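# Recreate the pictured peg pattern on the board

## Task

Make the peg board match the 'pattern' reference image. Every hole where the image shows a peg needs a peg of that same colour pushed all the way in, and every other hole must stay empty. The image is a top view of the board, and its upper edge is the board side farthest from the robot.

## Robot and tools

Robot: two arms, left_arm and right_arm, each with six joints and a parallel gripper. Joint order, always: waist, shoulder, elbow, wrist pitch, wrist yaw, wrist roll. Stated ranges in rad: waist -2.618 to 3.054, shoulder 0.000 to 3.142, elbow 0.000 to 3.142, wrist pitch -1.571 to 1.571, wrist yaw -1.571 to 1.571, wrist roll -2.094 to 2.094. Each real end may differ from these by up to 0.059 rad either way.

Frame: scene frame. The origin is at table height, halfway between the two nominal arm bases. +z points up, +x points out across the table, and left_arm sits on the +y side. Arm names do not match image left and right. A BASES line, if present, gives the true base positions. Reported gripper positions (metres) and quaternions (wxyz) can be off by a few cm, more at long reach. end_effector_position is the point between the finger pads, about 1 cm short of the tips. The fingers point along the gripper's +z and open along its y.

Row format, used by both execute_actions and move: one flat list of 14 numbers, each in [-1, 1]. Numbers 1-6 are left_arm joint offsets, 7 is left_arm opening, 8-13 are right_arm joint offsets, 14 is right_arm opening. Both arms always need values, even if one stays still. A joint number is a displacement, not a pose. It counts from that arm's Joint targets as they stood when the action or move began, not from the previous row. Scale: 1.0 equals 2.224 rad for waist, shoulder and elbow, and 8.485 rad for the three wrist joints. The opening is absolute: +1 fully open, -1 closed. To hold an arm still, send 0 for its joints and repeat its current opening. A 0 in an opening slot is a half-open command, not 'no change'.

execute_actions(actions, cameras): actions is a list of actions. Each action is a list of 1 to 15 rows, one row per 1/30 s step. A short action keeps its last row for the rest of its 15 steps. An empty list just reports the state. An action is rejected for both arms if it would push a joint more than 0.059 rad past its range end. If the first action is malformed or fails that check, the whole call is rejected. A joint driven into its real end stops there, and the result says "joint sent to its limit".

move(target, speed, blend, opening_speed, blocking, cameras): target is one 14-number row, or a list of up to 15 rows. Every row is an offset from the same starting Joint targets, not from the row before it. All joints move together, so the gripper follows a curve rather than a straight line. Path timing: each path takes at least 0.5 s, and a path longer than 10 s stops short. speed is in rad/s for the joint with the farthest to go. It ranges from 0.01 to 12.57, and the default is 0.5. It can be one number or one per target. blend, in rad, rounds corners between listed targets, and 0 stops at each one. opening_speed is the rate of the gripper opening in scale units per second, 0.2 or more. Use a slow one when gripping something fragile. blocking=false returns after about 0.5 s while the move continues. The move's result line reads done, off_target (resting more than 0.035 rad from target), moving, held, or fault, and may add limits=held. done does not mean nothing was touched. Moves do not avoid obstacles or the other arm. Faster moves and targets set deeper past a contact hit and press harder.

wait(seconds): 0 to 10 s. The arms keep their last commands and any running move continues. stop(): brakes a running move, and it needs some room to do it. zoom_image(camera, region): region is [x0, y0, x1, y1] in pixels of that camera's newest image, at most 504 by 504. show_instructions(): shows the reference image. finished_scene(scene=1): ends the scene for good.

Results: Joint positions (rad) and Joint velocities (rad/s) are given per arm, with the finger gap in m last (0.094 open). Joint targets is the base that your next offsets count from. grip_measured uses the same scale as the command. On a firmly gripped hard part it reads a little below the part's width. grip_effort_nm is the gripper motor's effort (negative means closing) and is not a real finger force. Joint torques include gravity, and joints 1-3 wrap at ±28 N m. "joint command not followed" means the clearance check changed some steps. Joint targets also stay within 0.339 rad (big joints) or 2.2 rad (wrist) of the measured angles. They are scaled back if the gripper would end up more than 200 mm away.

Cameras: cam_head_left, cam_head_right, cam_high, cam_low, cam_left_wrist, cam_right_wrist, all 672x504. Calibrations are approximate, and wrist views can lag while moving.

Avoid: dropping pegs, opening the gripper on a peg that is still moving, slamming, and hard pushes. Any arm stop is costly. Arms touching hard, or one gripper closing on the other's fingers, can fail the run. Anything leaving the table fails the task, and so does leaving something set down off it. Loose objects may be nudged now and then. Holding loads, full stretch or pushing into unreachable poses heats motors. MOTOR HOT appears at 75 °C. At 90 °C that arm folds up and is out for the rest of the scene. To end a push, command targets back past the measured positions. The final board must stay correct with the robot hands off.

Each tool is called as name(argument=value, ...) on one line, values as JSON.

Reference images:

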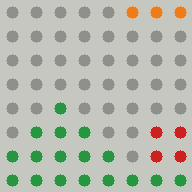

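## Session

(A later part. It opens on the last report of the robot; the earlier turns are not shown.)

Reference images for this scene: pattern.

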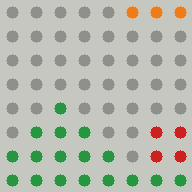

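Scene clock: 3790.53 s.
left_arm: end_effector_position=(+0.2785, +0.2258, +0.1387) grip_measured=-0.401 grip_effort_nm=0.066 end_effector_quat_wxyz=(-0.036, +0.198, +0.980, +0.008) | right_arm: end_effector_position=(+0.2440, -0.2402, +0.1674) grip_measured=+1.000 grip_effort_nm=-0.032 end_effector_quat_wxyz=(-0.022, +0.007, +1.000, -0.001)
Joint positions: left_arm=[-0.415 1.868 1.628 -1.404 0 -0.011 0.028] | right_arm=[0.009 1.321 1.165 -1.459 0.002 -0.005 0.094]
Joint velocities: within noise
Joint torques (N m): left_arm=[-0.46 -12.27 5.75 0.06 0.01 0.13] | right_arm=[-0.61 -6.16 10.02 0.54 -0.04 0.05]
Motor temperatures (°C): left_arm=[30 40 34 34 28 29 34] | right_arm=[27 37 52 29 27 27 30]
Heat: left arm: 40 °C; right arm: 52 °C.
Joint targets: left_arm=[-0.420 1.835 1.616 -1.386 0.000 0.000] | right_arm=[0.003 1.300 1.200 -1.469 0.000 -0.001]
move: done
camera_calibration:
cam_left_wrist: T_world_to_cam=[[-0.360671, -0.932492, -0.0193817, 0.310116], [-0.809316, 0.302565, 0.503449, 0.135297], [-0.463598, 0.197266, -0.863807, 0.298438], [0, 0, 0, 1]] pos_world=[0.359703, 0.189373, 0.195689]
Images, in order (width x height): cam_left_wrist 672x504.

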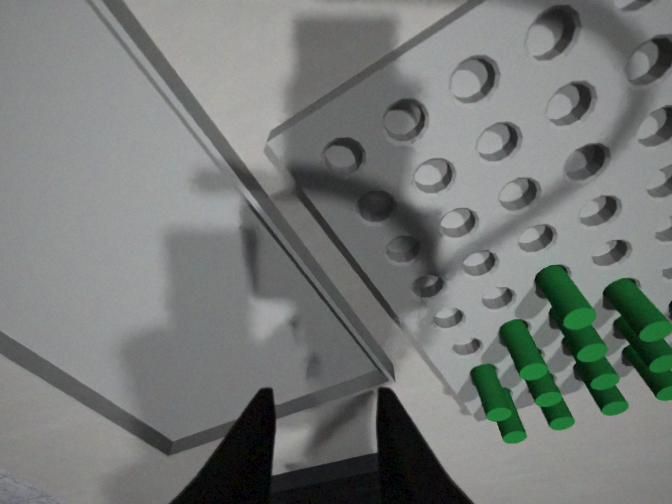

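move(target=[0,0.1192,0.1502,-0.0075,0,0,-0.4,0,0,0,0,0,0,1], speed=1.0, cameras=["cam_left_wrist"])

Scene clock: 3797.03 s.
left_arm: end_effector_position=(+0.3358, +0.2009, +0.1354) grip_measured=-0.401 grip_effort_nm=0.056 end_effector_quat_wxyz=(-0.014, +0.198, +0.980, +0.003) | right_arm: end_effector_position=(+0.2440, -0.2402, +0.1674) grip_measured=+1.000 grip_effort_nm=-0.032 end_effector_quat_wxyz=(-0.022, +0.007, +1.000, -0.001)
Joint positions: left_arm=[-0.415 2.083 1.92 -1.436 0 -0.01 0.028] | right_arm=[0.009 1.321 1.165 -1.459 0.002 -0.005 0.094]
Joint velocities: within noise
Joint torques (N m): left_arm=[-0.43 -9.74 9.96 -0.23 0 0.1] | right_arm=[-0.61 -6.15 10.03 0.53 -0.04 0.05]
Motor temperatures (°C): left_arm=[30 40 34 33 28 29 34] | right_arm=[27 37 52 29 27 27 30]
Heat: left arm: 40 °C; right arm: 52 °C.
Joint targets: left_arm=[-0.420 2.100 1.950 -1.449 0.000 0.000] | right_arm=[0.003 1.300 1.200 -1.469 0.000 -0.001]
move: done
camera_calibration:
cam_left_wrist: T_world_to_cam=[[-0.360989, -0.932405, -0.0175751, 0.307426], [-0.828957, 0.312191, 0.464077, 0.200787], [-0.427221, 0.182095, -0.885621, 0.320768], [0, 0, 0, 1]] pos_world=[0.41446, 0.165551, 0.196301]
Images, in order (width x height): cam_left_wrist 672x504.

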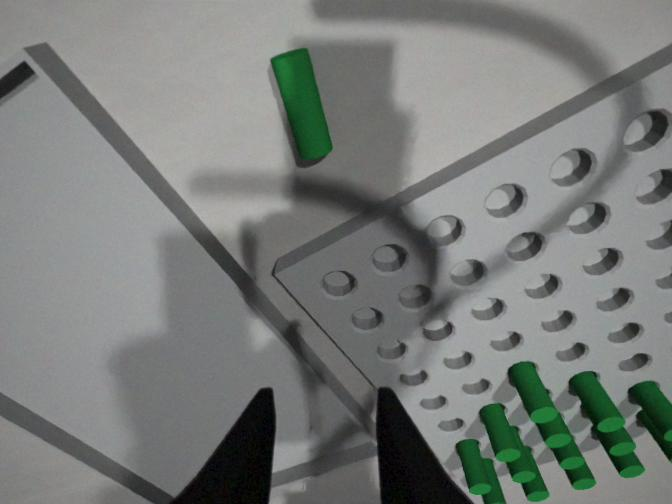

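move(target=[[0.0180,0.1565,0.2594,0,0,-0.0217,-0.4,0,0,0,0,0,0,1],[0.0180,0.2014,0.1919,-0.0114,0,-0.0217,-0.4,0,0,0,0,0,0,1],[0.0180,0.2014,0.1019,0.0122,0,-0.0217,-0.4,0,0,0,0,0,0,1],[0.0180,0.2014,0.1019,0.0122,0,-0.0217,-1,0,0,0,0,0,0,1],[0.0180,0.2014,0.1919,-0.0114,0,-0.0217,-1,0,0,0,0,0,0,1],[0.0540,-0.2248,-0.4721,0.1708,0,0,-1,0,0,0,0,0,0,1],[0.0184,-0.0746,-0.6169,0.3018,0,0,-1,0,0,0,0,0,0,1]], speed=[1.0, 0.5, 0.4, 0.4, 0.8, 2.0, 1.5], cameras=["cam_left_wrist"])

Scene clock: 3825.50 s.
left_arm: end_effector_position=(+0.4103, +0.1882, +0.0988) grip_measured=-0.687 grip_effort_nm=-1.048 end_effector_quat_wxyz=(+0.605, +0.144, +0.774, -0.117) | right_arm: end_effector_position=(+0.2440, -0.2402, +0.1674) grip_measured=+1.000 grip_effort_nm=-0.032 end_effector_quat_wxyz=(-0.022, +0.007, +1.000, -0.001)
Joint positions: left_arm=[-0.374 1.916 0.587 1.086 0.007 -0.007 0.015] | right_arm=[0.009 1.321 1.165 -1.459 0.002 -0.005 0.094]
Joint velocities: within noise
Joint torques (N m): left_arm=[-0.42 -6.74 4.59 2.04 -0.09 0.05] | right_arm=[-0.61 -6.13 10.02 0.54 -0.04 0.06]
Motor temperatures (°C): left_arm=[30 38 35 33 28 29 33] | right_arm=[27 37 52 29 27 27 30]
Heat: left arm: 38 °C; right arm: 52 °C.
Joint targets: left_arm=[-0.379 1.934 0.578 1.112 0.000 0.000] | right_arm=[0.003 1.300 1.200 -1.469 0.000 -0.001]
move: done; target 4's new numbers were sent with left_arm's wrist pitch 0.068 rad from that target
camera_calibration:
cam_left_wrist: T_world_to_cam=[[-0.343067, -0.938706, 0.0337022, 0.310533], [-0.613082, 0.19659, -0.765168, 0.338186], [0.711643, -0.283167, -0.642947, -0.0811363], [0, 0, 0, 1]] pos_world=[0.37161, 0.20204, 0.196137]
Images, in order (width x height): cam_left_wrist 672x504.

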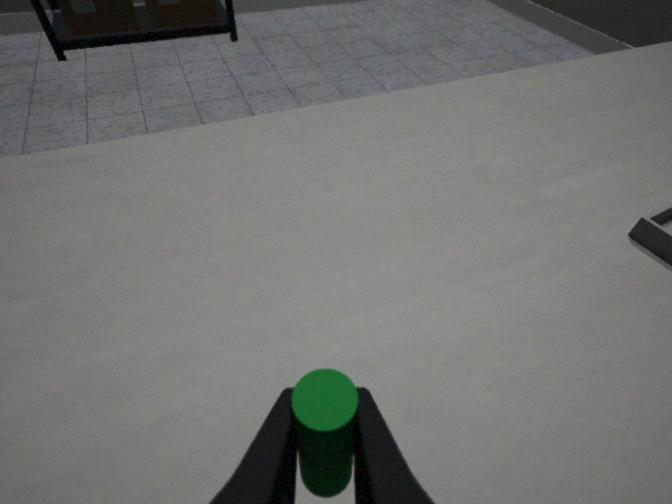

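move(target=[[0,0.1138,0,0.0325,0,0,-1,0,0,0,0,0,0,1],[0,0.1138,0,0.0325,0,0,-0.3,0,0,0,0,0,0,1],[0,-0.0373,0,0.0242,0,0,-0.3,0,0,0,0,0,0,1],[0,-0.0373,0.4595,-0.2371,0,0,-0.3,0,0,0,0,0,0,1],[-0.0022,0.2347,0.848,-0.3136,0,0,-0.3,0,0,0,0,0,0,1],[-0.0022,0.2428,0.7243,-0.2851,0,0,-0.3,0,0,0,0,0,0,1],[-0.0022,0.2428,0.7243,-0.2851,0,0,-1,0,0,0,0,0,0,1],[-0.0022,0.1556,0.7243,-0.2851,0,0,-1,0,0,0,0,0,0,1],[-0.3651,-0.0026,0.4398,-0.2619,0,-0.0697,-1,0,0,0,0,0,0,1],[-0.3651,0.0374,0.4151,-0.2595,0,-0.0697,-1,0,0,0,0,0,0,1]], speed=[0.4, 0.5, 0.5, 2.2, 1.5, 0.5, 0.5, 0.5, 1.4, 0.4], cameras=["cam_left_wrist"])

zoom_image(camera="cam_left_wrist", region=[240, 250, 410, 400])

Scene clock: 3852.93 s.
left_arm: end_effector_position=(+0.1099, +0.0164, +0.0621) grip_measured=-0.687 grip_effort_nm=-1.048 end_effector_quat_wxyz=(-0.014, +0.299, +0.954, +0.010) | right_arm: end_effector_position=(+0.2440, -0.2402, +0.1674) grip_measured=+1.000 grip_effort_nm=-0.032 end_effector_quat_wxyz=(-0.022, +0.007, +1.000, -0.001)
Joint positions: left_arm=[-1.195 2.002 1.508 -1.11 0.009 -0.581 0.015] | right_arm=[0.009 1.321 1.165 -1.459 0.002 -0.005 0.094]
Joint velocities: within noise
Joint torques (N m): left_arm=[0.4 -9.05 6.11 0.1 -0.11 -0.11] | right_arm=[-0.61 -6.15 10 0.53 -0.03 0.06]
Motor temperatures (°C): left_arm=[30 39 34 37 28 29 34] | right_arm=[27 37 52 29 27 27 30]
Heat: left arm: 39 °C; right arm: 52 °C.
Joint targets: left_arm=[-1.191 2.017 1.501 -1.090 0.000 -0.591] | right_arm=[0.003 1.300 1.200 -1.469 0.000 -0.001]
move: done
camera_calibration:
cam_left_wrist: T_world_to_cam=[[-0.54654, -0.836994, -0.0270997, 0.0720057], [-0.747005, 0.472642, 0.467539, 0.0933498], [-0.378519, 0.275773, -0.883557, 0.186067], [0, 0, 0, 1]] pos_world=[0.179517, -0.0351649, 0.122708]
Images, in order (width x height): cam_left_wrist 672x504.

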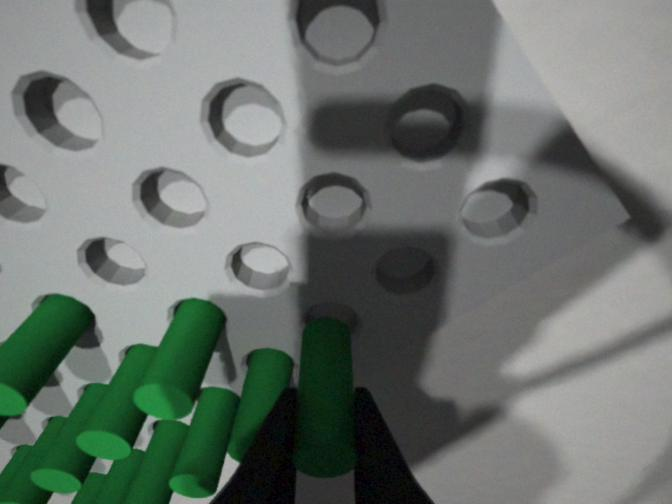

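Scaled by 2.965 from the camera's 672x504 image, which has a finer 960x720 frame.

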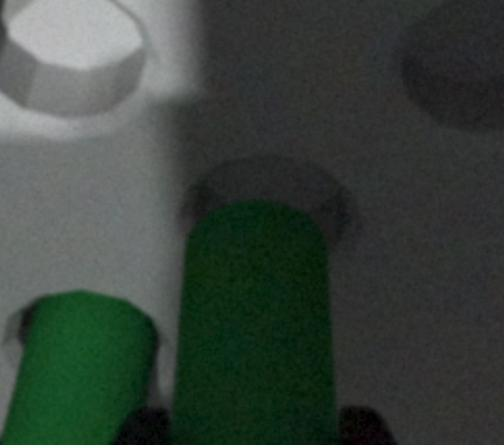

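move(target=[[0,0.0022,-0.0037,0.0019,0,0,-1,0,0,0,0,0,0,1],[0,0.0085,-0.0182,0.0071,0,0,-1,0,0,0,0,0,0,1]], speed=[0.1, 0.06], cameras=["cam_high"])

Scene clock: 3864.53 s.
left_arm: end_effector_position=(+0.1106, +0.0147, +0.0491) grip_measured=-0.687 grip_effort_nm=-1.048 end_effector_quat_wxyz=(-0.011, +0.299, +0.954, +0.006) | right_arm: end_effector_position=(+0.2440, -0.2402, +0.1674) grip_measured=+1.000 grip_effort_nm=-0.032 end_effector_quat_wxyz=(-0.022, +0.007, +1.000, -0.001)
Joint positions: left_arm=[-1.195 2.014 1.472 -1.052 0.009 -0.582 0.015] | right_arm=[0.009 1.321 1.165 -1.459 0.002 -0.005 0.094]
Joint velocities: within noise
Joint torques (N m): left_arm=[0.31 -8.46 5.57 0.14 -0.09 -0.1] | right_arm=[-0.61 -6.13 10.02 0.53 -0.03 0.06]
Motor temperatures (°C): left_arm=[30 39 34 35 28 29 34] | right_arm=[27 37 52 29 27 27 30]
Heat: left arm: 39 °C; right arm: 52 °C.
Joint targets: left_arm=[-1.191 2.036 1.460 -1.030 0.000 -0.591] | right_arm=[0.003 1.300 1.200 -1.469 0.000 -0.001]
move: done
Images, in order (width x height): cam_high 672x504.

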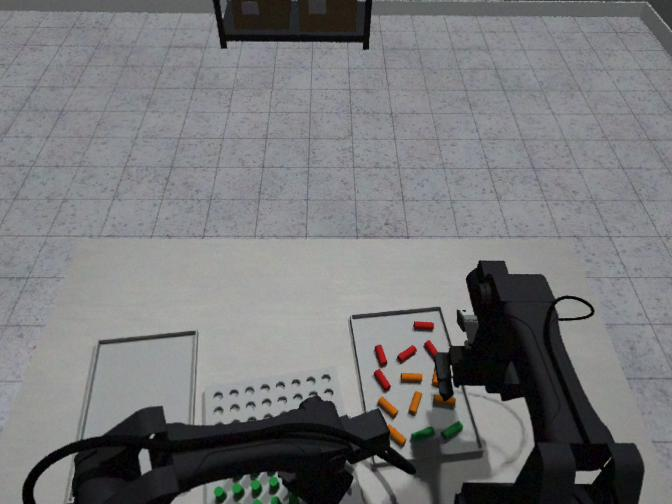

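move(target=[[0,0,0,0,0,0,-0.4,0,0,0,0,0,0,1],[0,0,0.1574,-0.0412,0,0,-0.4,0,0,0,0,0,0,1],[0.6255,-0.3309,-0.1169,-0.0517,0,0.0697,-1,0,0,0,0,0,0,1]], speed=[0.4, 0.7, 1.3], cameras=["cam_right_wrist","cam_high"])

Scene clock: 3905.40 s.
left_arm: end_effector_position=(+0.1746, +0.3985, +0.1750) grip_measured=-0.986 grip_effort_nm=-0.769 end_effector_quat_wxyz=(+0.002, -0.106, +0.994, +0.000) | right_arm: end_effector_position=(+0.2440, -0.2402, +0.1674) grip_measured=+1.000 grip_effort_nm=-0.032 end_effector_quat_wxyz=(-0.022, +0.007, +1.000, -0.001)
Joint positions: left_arm=[0.196 1.318 1.213 -1.462 0.001 -0.011 0.001] | right_arm=[0.009 1.321 1.165 -1.459 0.002 -0.005 0.094]
Joint velocities: within noise
Joint torques (N m): left_arm=[0.23 -5.35 5.98 -0.11 -0.04 0.1] | right_arm=[-0.59 -6.16 10.02 0.53 -0.04 0.05]
Motor temperatures (°C): left_arm=[30 38 34 33 28 29 34] | right_arm=[27 37 52 29 27 27 30]
Heat: left arm: 38 °C; right arm: 52 °C.
Joint targets: left_arm=[0.201 1.300 1.200 -1.469 0.000 0.000] | right_arm=[0.003 1.300 1.200 -1.469 0.000 -0.001]
move: done
camera_calibration:
cam_right_wrist: T_world_to_cam=[[0.0102514, -0.999786, 0.0179633, -0.248965], [-0.858234, 0.00042185, 0.513259, 0.166539], [-0.513157, -0.0206783, -0.858046, 0.360561], [0, 0, 0, 1]] pos_world=[0.330506, -0.241526, 0.228372]
Images, in order (width x height): cam_high 672x504, cam_right_wrist 672x504.

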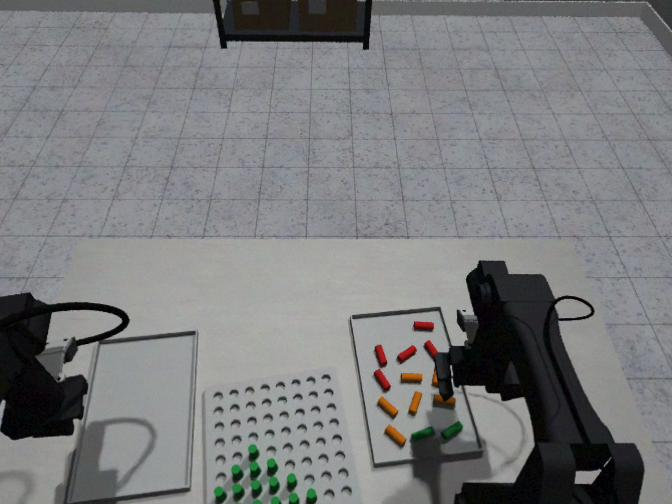

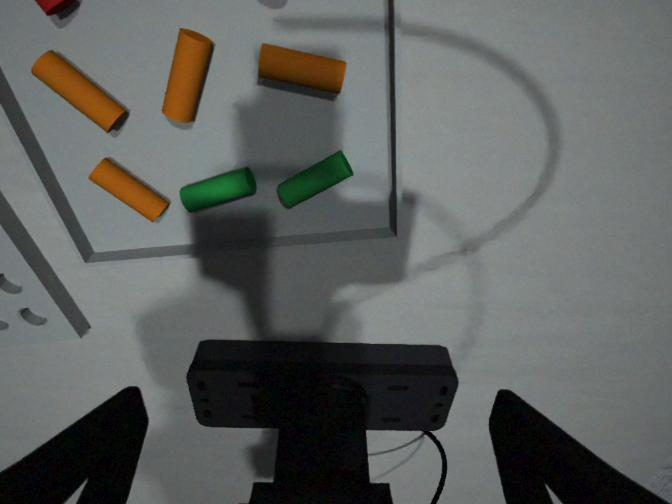

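move(target=[0,0,0,0,0,0,-1,-0.0049,0.1406,-0.0948,0.0443,0,0.1171,-0.4], speed=0.7, cameras=["cam_right_wrist"])

Scene clock: 3942.87 s.
left_arm: end_effector_position=(+0.1746, +0.3985, +0.1750) grip_measured=-0.986 grip_effort_nm=-0.764 end_effector_quat_wxyz=(+0.002, -0.106, +0.994, +0.000) | right_arm: end_effector_position=(+0.2821, -0.2432, +0.0664) grip_measured=-0.397 grip_effort_nm=-0.149 end_effector_quat_wxyz=(-0.056, +0.484, +0.873, -0.030)
Joint positions: left_arm=[0.196 1.318 1.213 -1.462 0.001 -0.01 0.001] | right_arm=[0 1.605 1.002 -1.094 0.002 0.983 0.028]
Joint velocities: within noise
Joint torques (N m): left_arm=[0.28 -5.39 5.81 -0.06 -0.02 0.09] | right_arm=[-0.72 -6.01 4.94 0.49 -0.03 0.1]
Motor temperatures (°C): left_arm=[30 36 34 33 28 29 34] | right_arm=[27 37 52 29 27 27 30]
Heat: left arm: 36 °C; right arm: 52 °C.
Joint targets: left_arm=[0.201 1.300 1.200 -1.469 0.000 0.000] | right_arm=[-0.008 1.613 0.990 -1.094 0.000 0.993]
move: done
camera_calibration:
cam_right_wrist: T_world_to_cam=[[-0.826161, -0.55003, 0.122168, 0.087866], [-0.413001, 0.738666, 0.532731, 0.303743], [-0.383259, 0.389666, -0.83742, 0.355191], [0, 0, 0, 1]] pos_world=[0.334168, -0.314442, 0.124897]
Images, in order (width x height): cam_right_wrist 672x504.

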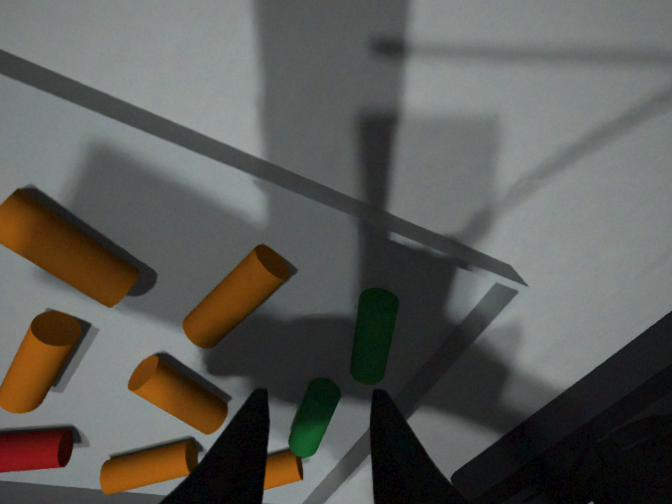

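move(target=[[0,0,0,0,0,0,-1,-0.0108,0,0,0,0,-0.0021,-0.4],[0,0,0,0,0,0,-1,-0.0108,0,-0.0874,0.0230,0,-0.0021,-0.4]], speed=[0.4, 0.25], cameras=["cam_right_wrist"])

Scene clock: 3965.40 s.
left_arm: end_effector_position=(+0.1746, +0.3985, +0.1750) grip_measured=-0.986 grip_effort_nm=-0.759 end_effector_quat_wxyz=(+0.002, -0.106, +0.994, +0.000) | right_arm: end_effector_position=(+0.2601, -0.2479, +0.0224) grip_measured=-0.397 grip_effort_nm=-0.149 end_effector_quat_wxyz=(-0.057, +0.494, +0.867, -0.028)
Joint positions: left_arm=[0.196 1.318 1.213 -1.462 0.001 -0.01 0.001] | right_arm=[-0.027 1.605 0.807 -0.899 0 0.979 0.028]
Joint velocities: within noise
Joint torques (N m): left_arm=[0.39 -5.46 5.93 -0.08 0 0.08] | right_arm=[-0.47 -5.44 4.42 0.51 -0.02 -0.02]
Motor temperatures (°C): left_arm=[30 35 34 32 28 29 34] | right_arm=[27 38 48 29 27 27 30]
Heat: left arm: 35 °C; right arm: 48 °C.
Joint targets: left_arm=[0.201 1.300 1.200 -1.469 0.000 0.000] | right_arm=[-0.032 1.613 0.795 -0.898 0.001 0.975]
move: done
camera_calibration:
cam_right_wrist: T_world_to_cam=[[-0.838229, -0.531752, 0.120879, 0.0800872], [-0.396536, 0.746534, 0.534272, 0.319123], [-0.37434, 0.399909, -0.836625, 0.311949], [0, 0, 0, 1]] pos_world=[0.31045, -0.320401, 0.0808045]
Images, in order (width x height): cam_right_wrist 672x504.

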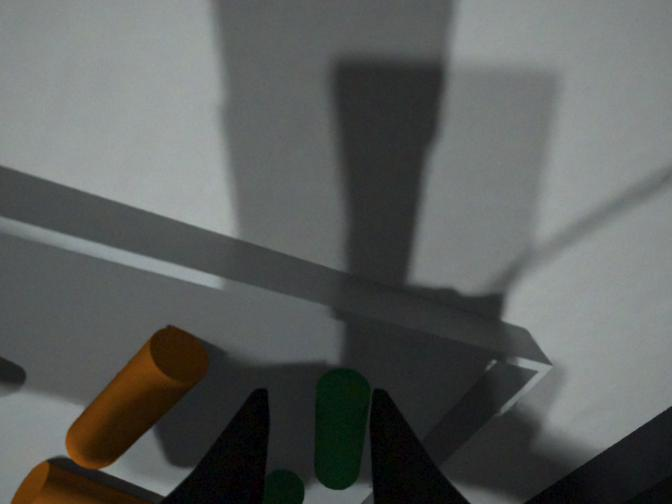

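move(target=[[0,0,0,0,0,0,-1,0,0,0,0,0,0,-1],[0,0,0,0,0,0,-1,0,0,0.0874,-0.0230,0,0,-1],[0,0,0,0,0,0,-1,-0.1205,-0.0058,0.0472,0.1058,0,-0.1149,-1],[0,0,0,0,0,0,-1,-0.1983,0.1443,-0.0971,0.2369,0,-0.1149,-1]], speed=[0.4, 0.6, 1.3, 1.3], cameras=["cam_right_wrist","cam_high"])

Scene clock: 3979.50 s.
left_arm: end_effector_position=(+0.1746, +0.3985, +0.1750) grip_measured=-0.986 grip_effort_nm=-0.769 end_effector_quat_wxyz=(+0.002, -0.106, +0.994, +0.000) | right_arm: end_effector_position=(+0.4609, -0.4593, +0.1020) grip_measured=-0.989 grip_effort_nm=-0.593 end_effector_quat_wxyz=(+0.597, +0.197, +0.763, -0.149)
Joint positions: left_arm=[0.196 1.318 1.213 -1.462 0.001 -0.01 0.001] | right_arm=[-0.468 1.923 0.589 1.089 -0.001 0.007 0.001]
Joint velocities: within noise
Joint torques (N m): left_arm=[0.38 -5.48 5.79 -0.11 -0.02 0.14] | right_arm=[-0.49 -8.13 4.07 2.65 -0.02 -0.05]
Motor temperatures (°C): left_arm=[30 35 34 32 28 29 34] | right_arm=[27 38 48 29 27 27 31]
Heat: left arm: 35 °C; right arm: 48 °C.
Joint targets: left_arm=[0.201 1.300 1.200 -1.469 0.000 0.000] | right_arm=[-0.473 1.934 0.579 1.112 0.001 0.000]
move: done
camera_calibration:
cam_right_wrist: T_world_to_cam=[[-0.487644, -0.872799, 0.0206034, -0.181642], [-0.595618, 0.315339, -0.738783, 0.537645], [0.638312, -0.372535, -0.673628, -0.299944], [0, 0, 0, 1]] pos_world=[0.423112, -0.439817, 0.198894]
Images, in order (width x height): cam_high 672x504, cam_right_wrist 672x504.

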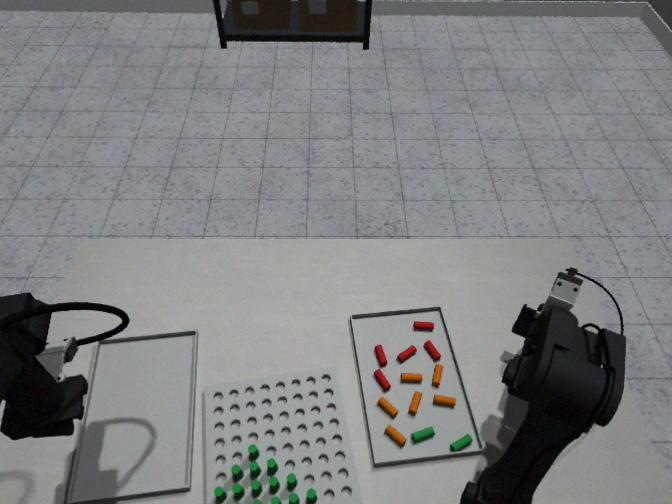

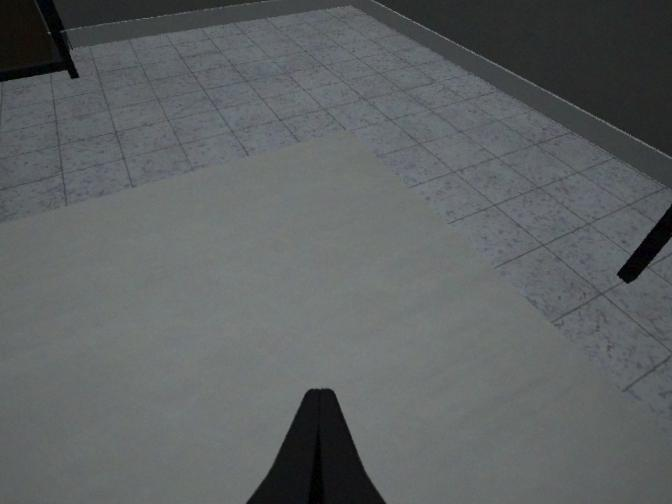

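move(target=[[0,0,0,0,0,0,-1,0.0778,-0.1502,0.1443,-0.1311,0,0,-0.4],[0,0,0,0,0,0,-1,0.2127,-0.2851,0.2792,-0.3042,0,0,-0.4]], speed=[1.3, 1.3], cameras=["cam_right_wrist"])

Scene clock: 4002.70 s.
left_arm: end_effector_position=(+0.1746, +0.3985, +0.1750) grip_measured=-0.986 grip_effort_nm=-0.764 end_effector_quat_wxyz=(+0.002, -0.106, +0.994, +0.000) | right_arm: end_effector_position=(+0.2439, -0.2429, +0.1679) grip_measured=-0.402 grip_effort_nm=0.115 end_effector_quat_wxyz=(-0.020, +0.021, +1.000, +0.001)
Joint positions: left_arm=[0.196 1.318 1.213 -1.462 0.001 -0.01 0.001] | right_arm=[-0.007 1.318 1.165 -1.458 -0.001 0.006 0.028]
Joint velocities: within noise
Joint torques (N m): left_arm=[0.27 -5.45 5.94 -0.07 -0.03 0.12] | right_arm=[0.7 -5.85 10.03 0.53 -0.01 -0.04]
Motor temperatures (°C): left_arm=[30 35 33 32 28 29 34] | right_arm=[27 40 48 35 27 27 31]
Heat: left arm: 35 °C; right arm: 48 °C.
Joint targets: left_arm=[0.201 1.300 1.200 -1.469 0.000 0.000] | right_arm=[0.000 1.300 1.200 -1.469 0.000 0.000]
move: done
camera_calibration:
cam_right_wrist: T_world_to_cam=[[-0.0170538, -0.999729, 0.0158614, -0.244653], [-0.859683, 0.0227614, 0.510321, 0.172486], [-0.510543, -0.00493284, -0.859838, 0.364375], [0, 0, 0, 1]] pos_world=[0.33014, -0.246715, 0.229161]
Images, in order (width x height): cam_right_wrist 672x504.

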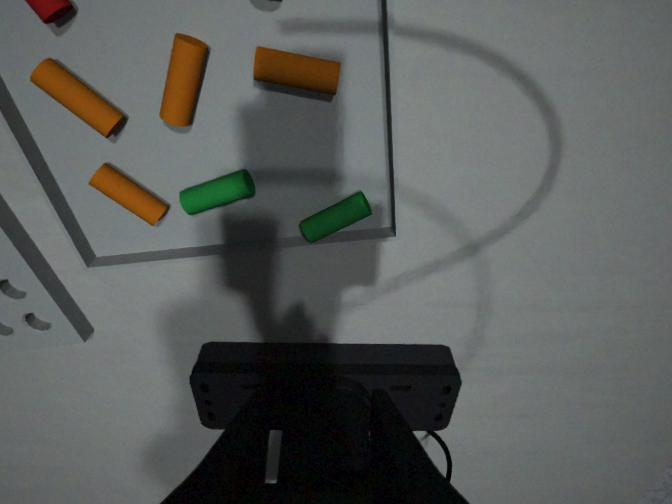

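move(target=[[0,0,0,0,0,0,-1,0.1187,0.1376,-0.1178,0.0481,0,0.1810,-0.4],[0,0,0,0,0,0,-1,0.1187,0.1376,-0.1960,0.0686,0,0.1810,-0.4]], speed=[0.7, 0.25], cameras=["cam_right_wrist"])

Scene clock: 4026.23 s.
left_arm: end_effector_position=(+0.1746, +0.3985, +0.1750) grip_measured=-0.986 grip_effort_nm=-0.774 end_effector_quat_wxyz=(+0.002, -0.106, +0.994, +0.000) | right_arm: end_effector_position=(+0.2484, -0.1896, +0.0182) grip_measured=-0.402 grip_effort_nm=0.110 end_effector_quat_wxyz=(-0.042, +0.603, +0.795, -0.050)
Joint positions: left_arm=[0.196 1.318 1.213 -1.462 0.001 -0.01 0.001] | right_arm=[0.257 1.596 0.776 -0.883 -0.001 1.527 0.028]
Joint velocities: within noise
Joint torques (N m): left_arm=[0.2 -5.49 5.79 -0.06 -0.02 0.15] | right_arm=[0.7 -5.03 4.3 0.4 -0.01 0.11]
Motor temperatures (°C): left_arm=[30 35 33 32 28 29 34] | right_arm=[27 39 49 31 27 27 31]
Heat: left arm: 35 °C; right arm: 49 °C.
Joint targets: left_arm=[0.201 1.300 1.200 -1.469 0.000 0.000] | right_arm=[0.264 1.606 0.764 -0.887 0.000 1.536]
move: done
camera_calibration:
cam_right_wrist: T_world_to_cam=[[-0.945723, -0.289404, 0.147828, 0.17402], [-0.187803, 0.857955, 0.478166, 0.243525], [-0.265213, 0.42445, -0.865739, 0.258754], [0, 0, 0, 1]] pos_world=[0.278934, -0.2684, 0.0818428]
Images, in order (width x height): cam_right_wrist 672x504.

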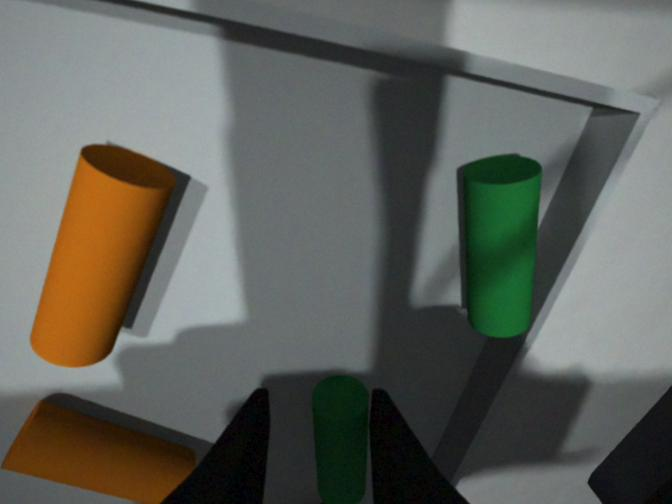

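move(target=[0,0,0,0,0,0,-1,0,0.0059,-0.0161,0.0058,0,0,-0.4], speed=0.08, cameras=["cam_right_wrist"])

Scene clock: 4041.70 s.
left_arm: end_effector_position=(+0.1746, +0.3985, +0.1750) grip_measured=-0.986 grip_effort_nm=-0.764 end_effector_quat_wxyz=(+0.002, -0.106, +0.994, +0.000) | right_arm: end_effector_position=(+0.2474, -0.1898, +0.0142) grip_measured=-0.402 grip_effort_nm=0.110 end_effector_quat_wxyz=(-0.041, +0.604, +0.795, -0.049)
Joint positions: left_arm=[0.196 1.318 1.213 -1.462 0.001 -0.01 0.001] | right_arm=[0.257 1.598 0.761 -0.861 -0.001 1.527 0.028]
Joint velocities: within noise
Joint torques (N m): left_arm=[0.38 -5.34 5.78 -0.07 -0.03 0.11] | right_arm=[0.7 -4.01 2.39 0.76 -0.02 0.1]
Motor temperatures (°C): left_arm=[30 35 33 32 28 29 34] | right_arm=[27 38 47 30 27 27 31]
Heat: left arm: 35 °C; right arm: 47 °C.
Joint targets: left_arm=[0.201 1.300 1.200 -1.469 0.000 0.000] | right_arm=[0.264 1.619 0.728 -0.838 0.000 1.536]
move: done
camera_calibration:
cam_right_wrist: T_world_to_cam=[[-0.946323, -0.289163, 0.144421, 0.173882], [-0.189101, 0.857673, 0.47816, 0.245707], [-0.262132, 0.425184, -0.866317, 0.254576], [0, 0, 0, 1]] pos_world=[0.277745, -0.268698, 0.0779437]
Images, in order (width x height): cam_right_wrist 672x504.

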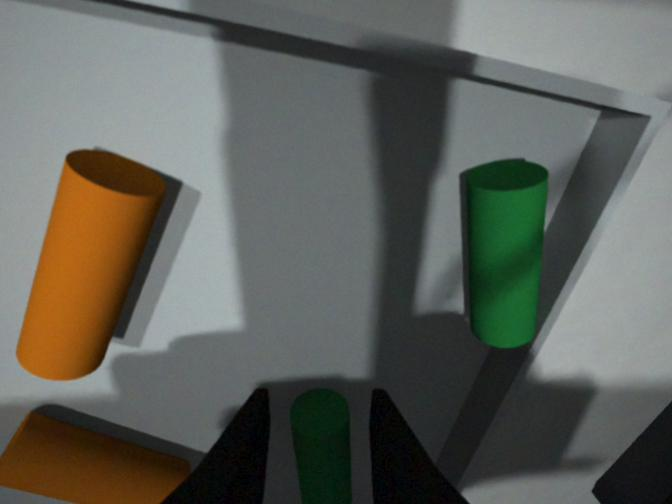

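move(target=[[0,0,0,0,0,0,-1,0,-0.004,0.0110,-0.0035,0,0,-0.4],[0,0,0,0,0,0,-1,0,-0.004,0.0110,-0.0035,0,0,-1],[0,0,0,0,0,0,-1,0,-0.004,0.0950,-0.0270,0,0,-1]], speed=[0.2, 0.2, 0.5], cameras=["cam_right_wrist"])

Scene clock: 4051.13 s.
left_arm: end_effector_position=(+0.1746, +0.3985, +0.1750) grip_measured=-0.986 grip_effort_nm=-0.774 end_effector_quat_wxyz=(+0.002, -0.106, +0.994, +0.000) | right_arm: end_effector_position=(+0.2597, -0.1870, +0.0490) grip_measured=-0.699 grip_effort_nm=-1.048 end_effector_quat_wxyz=(-0.050, +0.604, +0.794, -0.060)
Joint positions: left_arm=[0.196 1.318 1.213 -1.462 0.001 -0.01 0.001] | right_arm=[0.257 1.599 0.916 -1.044 -0.001 1.528 0.014]
Joint velocities: within noise
Joint torques (N m): left_arm=[0.35 -5.49 6 -0.1 -0.01 0.12] | right_arm=[0.72 -5.38 8.17 0.16 -0.01 0.09]
Motor temperatures (°C): left_arm=[30 35 33 32 28 29 34] | right_arm=[27 38 47 30 27 27 31]
Heat: left arm: 35 °C; right arm: 47 °C.
Joint targets: left_arm=[0.201 1.300 1.200 -1.469 0.000 0.000] | right_arm=[0.264 1.610 0.940 -1.067 0.001 1.536]
move: done
camera_calibration:
cam_right_wrist: T_world_to_cam=[[-0.942321, -0.287005, 0.172218, 0.179302], [-0.174968, 0.861015, 0.477535, 0.226002], [-0.285337, 0.419858, -0.861569, 0.291489], [0, 0, 0, 1]] pos_world=[0.291676, -0.265514, 0.112335]
Images, in order (width x height): cam_right_wrist 672x504.

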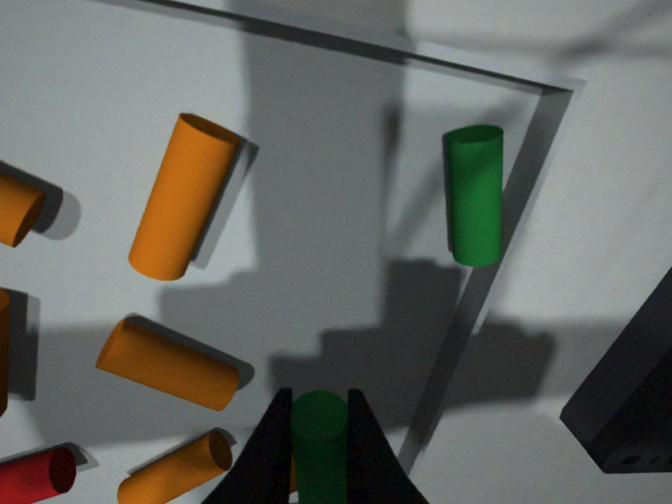

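move(target=[[0,0,0,0,0,0,-1,0,0,0.09,-0.02,0,0,-1],[0,0,0,0,0,0,-1,-0.2536,-0.0045,-0.018,0.1258,0,-0.1810,-1],[0,0,0,0,0,0,-1,-0.3314,0.1457,-0.1623,0.2568,0,-0.1810,-1]], speed=[0.8, 1.3, 1.3], cameras=["cam_right_wrist","cam_head_right"])

Scene clock: 4062.97 s.
left_arm: end_effector_position=(+0.1746, +0.3985, +0.1750) grip_measured=-0.986 grip_effort_nm=-0.779 end_effector_quat_wxyz=(+0.002, -0.106, +0.994, +0.000) | right_arm: end_effector_position=(+0.4609, -0.4589, +0.1014) grip_measured=-0.701 grip_effort_nm=-1.048 end_effector_quat_wxyz=(+0.597, +0.196, +0.764, -0.148)
Joint positions: left_arm=[0.196 1.318 1.213 -1.462 0.001 -0.01 0.001] | right_arm=[-0.468 1.923 0.589 1.088 -0.003 0.008 0.014]
Joint velocities: within noise
Joint torques (N m): left_arm=[0.4 -5.48 5.91 -0.09 -0.04 0.13] | right_arm=[-0.47 -8.16 4.05 2.68 0.02 -0.07]
Motor temperatures (°C): left_arm=[30 34 33 32 28 29 34] | right_arm=[27 38 48 31 27 27 31]
Heat: left arm: 34 °C; right arm: 48 °C.
Joint targets: left_arm=[0.201 1.300 1.200 -1.469 0.000 0.000] | right_arm=[-0.473 1.934 0.579 1.112 0.000 0.000]
move: done
camera_calibration:
cam_right_wrist: T_world_to_cam=[[-0.485753, -0.873874, 0.0196996, -0.182494], [-0.597215, 0.315344, -0.737491, 0.537685], [0.638262, -0.370003, -0.67507, -0.298844], [0, 0, 0, 1]] pos_world=[0.423207, -0.439606, 0.198392]
Images, in order (width x height): cam_head_right 672x504, cam_right_wrist 672x504.

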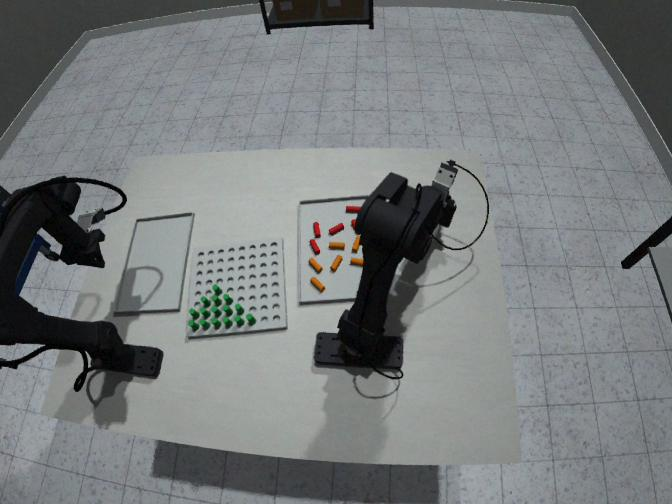

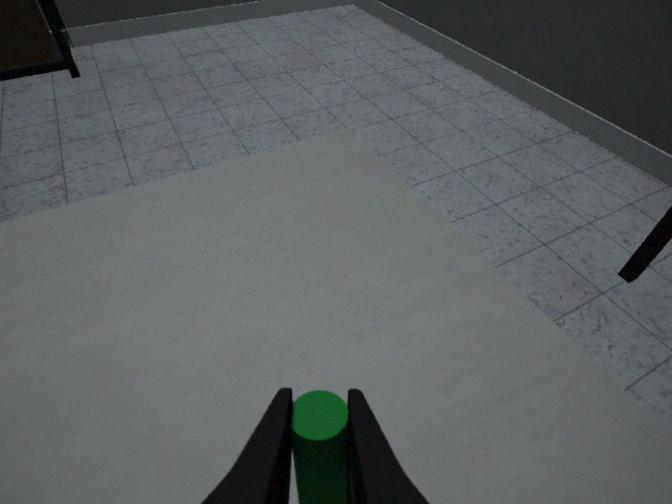

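move(target=[0,0,0,0,0,0,-1,0,0.0950,0,0.0290,0,0,-1], speed=0.4, cameras=["cam_low","cam_head_right"])

zoom_image(camera="cam_low", region=[0, 150, 300, 400])

Scene clock: 4104.40 s.
left_arm: end_effector_position=(+0.1746, +0.3985, +0.1750) grip_measured=-0.986 grip_effort_nm=-0.769 end_effector_quat_wxyz=(+0.002, -0.106, +0.994, +0.000) | right_arm: end_effector_position=(+0.4630, -0.4600, +0.0664) grip_measured=-0.701 grip_effort_nm=-1.043 end_effector_quat_wxyz=(+0.610, +0.193, +0.753, -0.151)
Joint positions: left_arm=[0.196 1.318 1.213 -1.462 0.001 -0.01 0.001] | right_arm=[-0.468 2.134 0.589 1.334 -0.003 0.008 0.014]
Joint velocities: within noise
Joint torques (N m): left_arm=[0.39 -5.41 5.97 -0.06 -0.04 0.13] | right_arm=[-0.46 -8.87 2.82 2.69 0.02 -0.05]
Motor temperatures (°C): left_arm=[30 34 33 31 28 29 34] | right_arm=[27 40 46 39 27 27 32]
Heat: left arm: 34 °C; right arm: 46 °C.
Joint targets: left_arm=[0.201 1.300 1.200 -1.469 0.000 0.000] | right_arm=[-0.473 2.145 0.579 1.358 0.000 0.000]
move: done
Images, in order (width x height): cam_head_right 672x504, cam_low 672x504.

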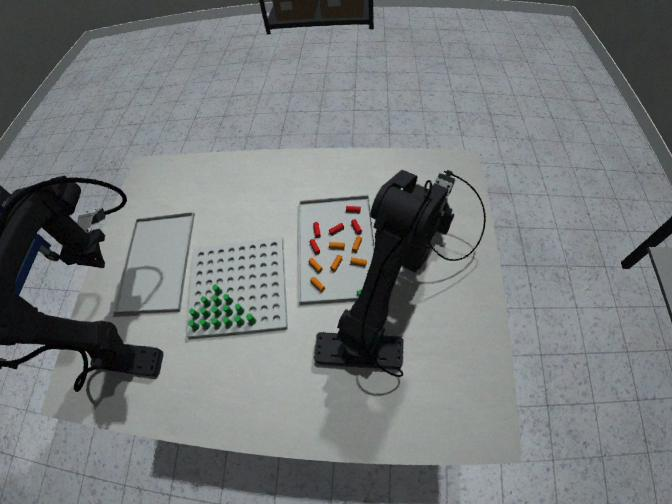

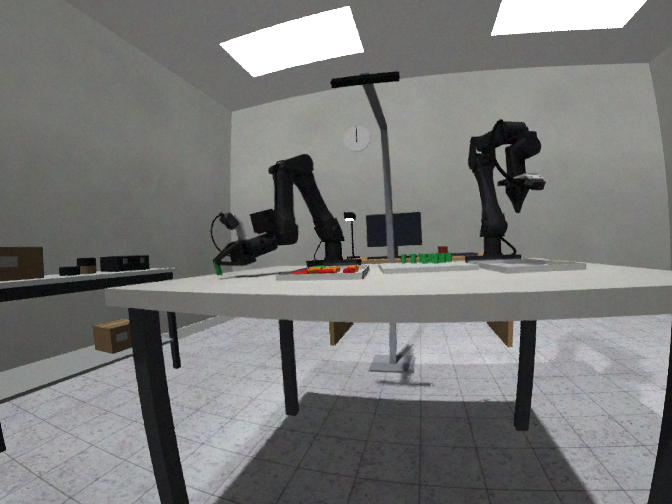

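Scaled by 1.680 from the camera's 672x504 image, which has a finer 960x720 frame.

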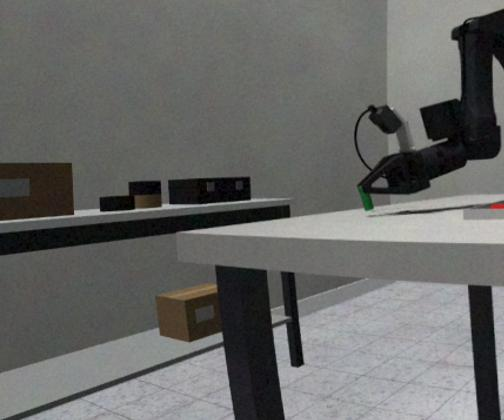

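zoom_image(camera="cam_low", region=[190, 235, 250, 295])

Scaled by 8.400 from the camera's 672x504 image, which has a finer 960x720 frame.

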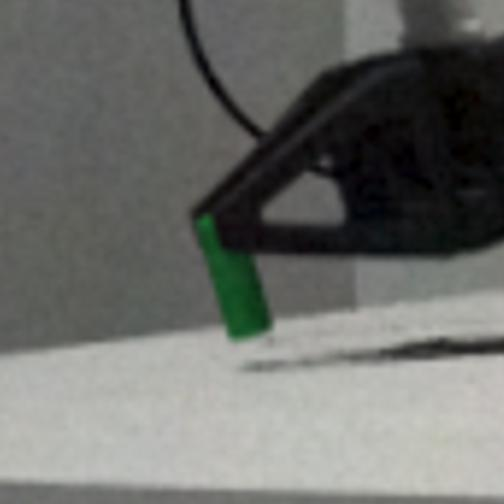

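move(target=[0,0,0,0,0,0,-1,0,0.0405,0,0.0165,0,0,-1], speed=0.15, cameras=["cam_low"])

zoom_image(camera="cam_low", region=[190, 235, 250, 295])

Scene clock: 4147.53 s.
left_arm: end_effector_position=(+0.1746, +0.3985, +0.1750) grip_measured=-0.986 grip_effort_nm=-0.764 end_effector_quat_wxyz=(+0.002, -0.106, +0.994, +0.000) | right_arm: end_effector_position=(+0.4629, -0.4600, +0.0616) grip_measured=-0.701 grip_effort_nm=-1.043 end_effector_quat_wxyz=(+0.630, +0.189, +0.737, -0.156)
Joint positions: left_arm=[0.196 1.318 1.213 -1.462 0.001 -0.01 0.001] | right_arm=[-0.468 2.22 0.589 1.473 -0.003 0.008 0.014]
Joint velocities: within noise
Joint torques (N m): left_arm=[0.32 -5.42 5.76 -0.07 -0.06 0.09] | right_arm=[-0.47 -8.77 2.29 2.71 0.01 -0.06]
Motor temperatures (°C): left_arm=[30 34 33 31 28 29 34] | right_arm=[27 40 45 42 27 27 33]
Heat: left arm: 34 °C; right arm: 45 °C.
Joint targets: left_arm=[0.201 1.300 1.200 -1.469 0.000 0.000] | right_arm=[-0.473 2.235 0.579 1.498 0.000 0.000]
move: done
Images, in order (width x height): cam_low 672x504.

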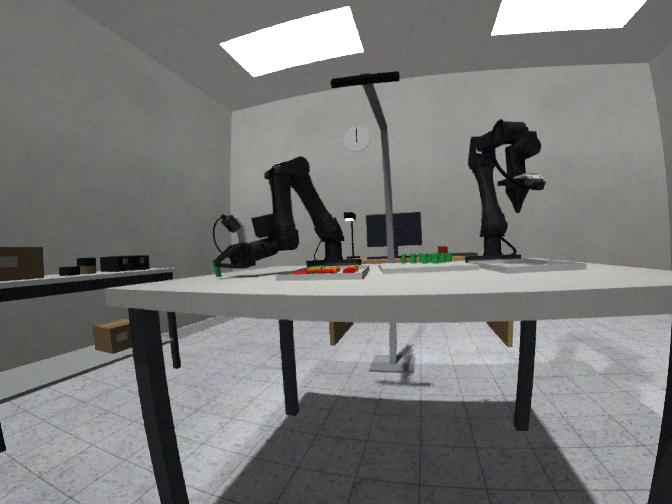

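Scaled by 8.400 from the camera's 672x504 image, which has a finer 960x720 frame.

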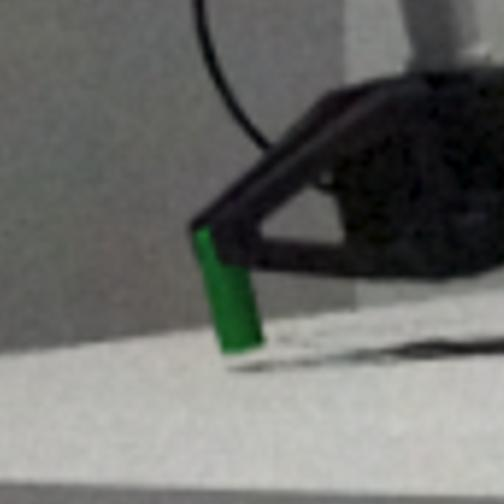

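move(target=[0,0,0,0,0,0,-1,0,0.0220,0,0.0078,0,0,-1], speed=0.1, cameras=["cam_low"])

zoom_image(camera="cam_low", region=[190, 235, 250, 295])

Scene clock: 4156.93 s.
left_arm: end_effector_position=(+0.1746, +0.3985, +0.1750) grip_measured=-0.986 grip_effort_nm=-0.774 end_effector_quat_wxyz=(+0.002, -0.106, +0.994, +0.000) | right_arm: end_effector_position=(+0.4617, -0.4593, +0.0562) grip_measured=-0.701 grip_effort_nm=-1.048 end_effector_quat_wxyz=(+0.636, +0.188, +0.731, -0.158)
Joint positions: left_arm=[0.196 1.318 1.213 -1.462 0.001 -0.01 0.001] | right_arm=[-0.468 2.268 0.589 1.538 -0.003 0.008 0.014]
Joint velocities: within noise
Joint torques (N m): left_arm=[0.38 -5.42 6.02 -0.07 -0.03 0.12] | right_arm=[-0.44 -8.75 2 2.7 0.02 -0.05]
Motor temperatures (°C): left_arm=[30 34 33 31 28 29 34] | right_arm=[27 40 45 42 27 27 33]
Heat: left arm: 34 °C; right arm: 45 °C.
Joint targets: left_arm=[0.201 1.300 1.200 -1.469 0.000 0.000] | right_arm=[-0.473 2.285 0.579 1.564 0.000 0.000]
move: done
Images, in order (width x height): cam_low 672x504.

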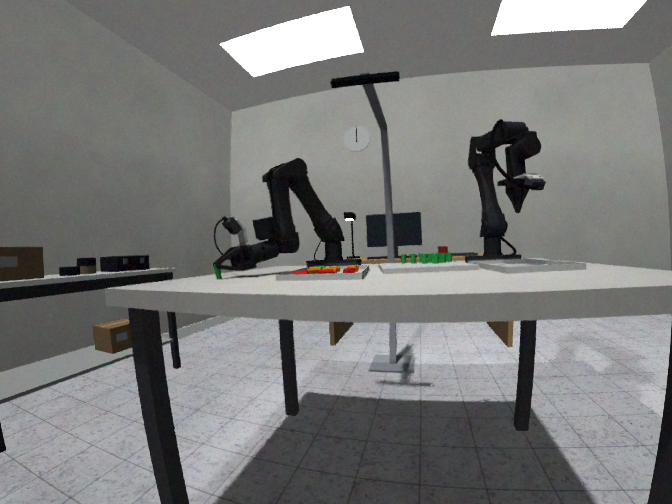

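Scaled by 8.400 from the camera's 672x504 image, which has a finer 960x720 frame.

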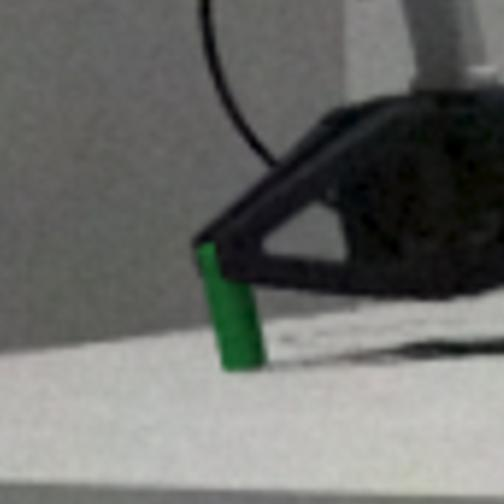

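move(target=[[0,0,0,0,0,0,-1,0,0,0,0,0,0,-0.3],[0,0,0,0,0,0,-1,0,-0.15,0,-0.0074,0,0,-0.3]], speed=[0.3, 0.4], opening_speed=1.0, cameras=["cam_low","cam_right_wrist"])

zoom_image(camera="cam_low", region=[190, 235, 250, 295])

Scene clock: 4169.17 s.
left_arm: end_effector_position=(+0.1746, +0.3985, +0.1750) grip_measured=-0.986 grip_effort_nm=-0.764 end_effector_quat_wxyz=(+0.002, -0.106, +0.994, +0.000) | right_arm: end_effector_position=(+0.4673, -0.4624, +0.1759) grip_measured=-0.303 grip_effort_nm=0.110 end_effector_quat_wxyz=(+0.721, +0.166, +0.649, -0.179)
Joint positions: left_arm=[0.196 1.318 1.213 -1.462 0.001 -0.01 0.001] | right_arm=[-0.468 1.981 0.589 1.496 -0.003 0.007 0.033]
Joint velocities: within noise
Joint torques (N m): left_arm=[0.25 -5.37 5.93 -0.07 0 0.12] | right_arm=[-0.47 -12.34 3.7 2.43 0.01 -0.05]
Motor temperatures (°C): left_arm=[30 34 33 31 28 29 34] | right_arm=[27 41 44 42 27 27 33]
Heat: left arm: 34 °C; right arm: 44 °C.
Joint targets: left_arm=[0.201 1.300 1.200 -1.469 0.000 0.000] | right_arm=[-0.473 1.951 0.579 1.501 0.000 0.000]
move: done
camera_calibration:
cam_right_wrist: T_world_to_cam=[[-0.491153, -0.870937, 0.0154084, -0.179222], [-0.338947, 0.174789, -0.924426, 0.444757], [0.802424, -0.459257, -0.381049, -0.423588], [0, 0, 0, 1]] pos_world=[0.40262, -0.428366, 0.252499]
Images, in order (width x height): cam_low 672x504, cam_right_wrist 672x504.

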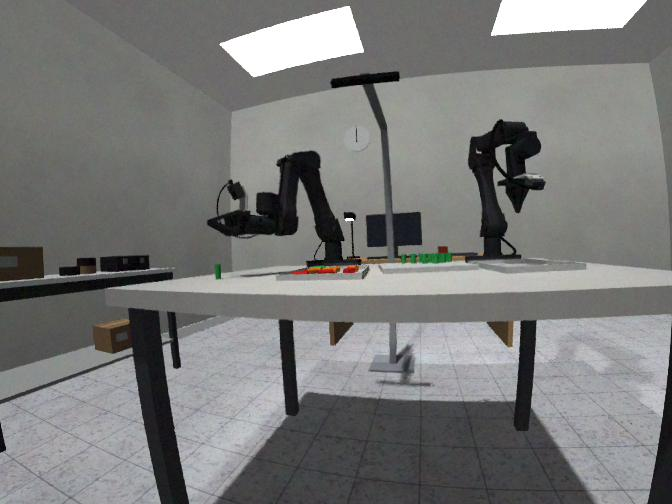

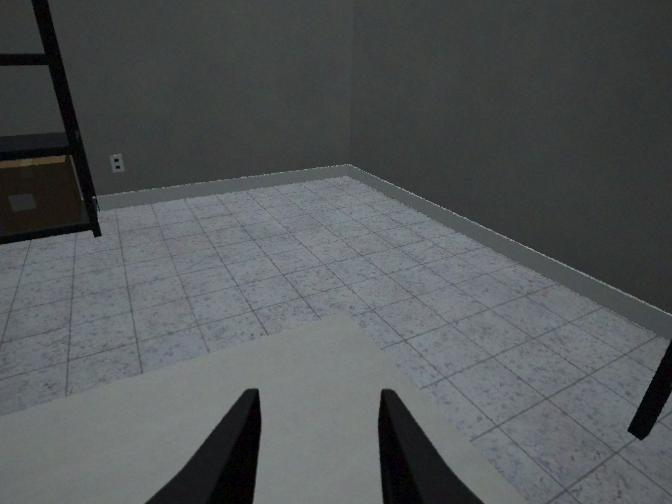

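Scaled by 8.400 from the camera's 672x504 image, which has a finer 960x720 frame.

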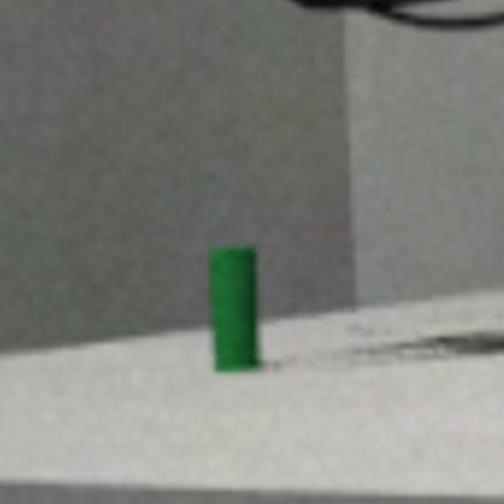

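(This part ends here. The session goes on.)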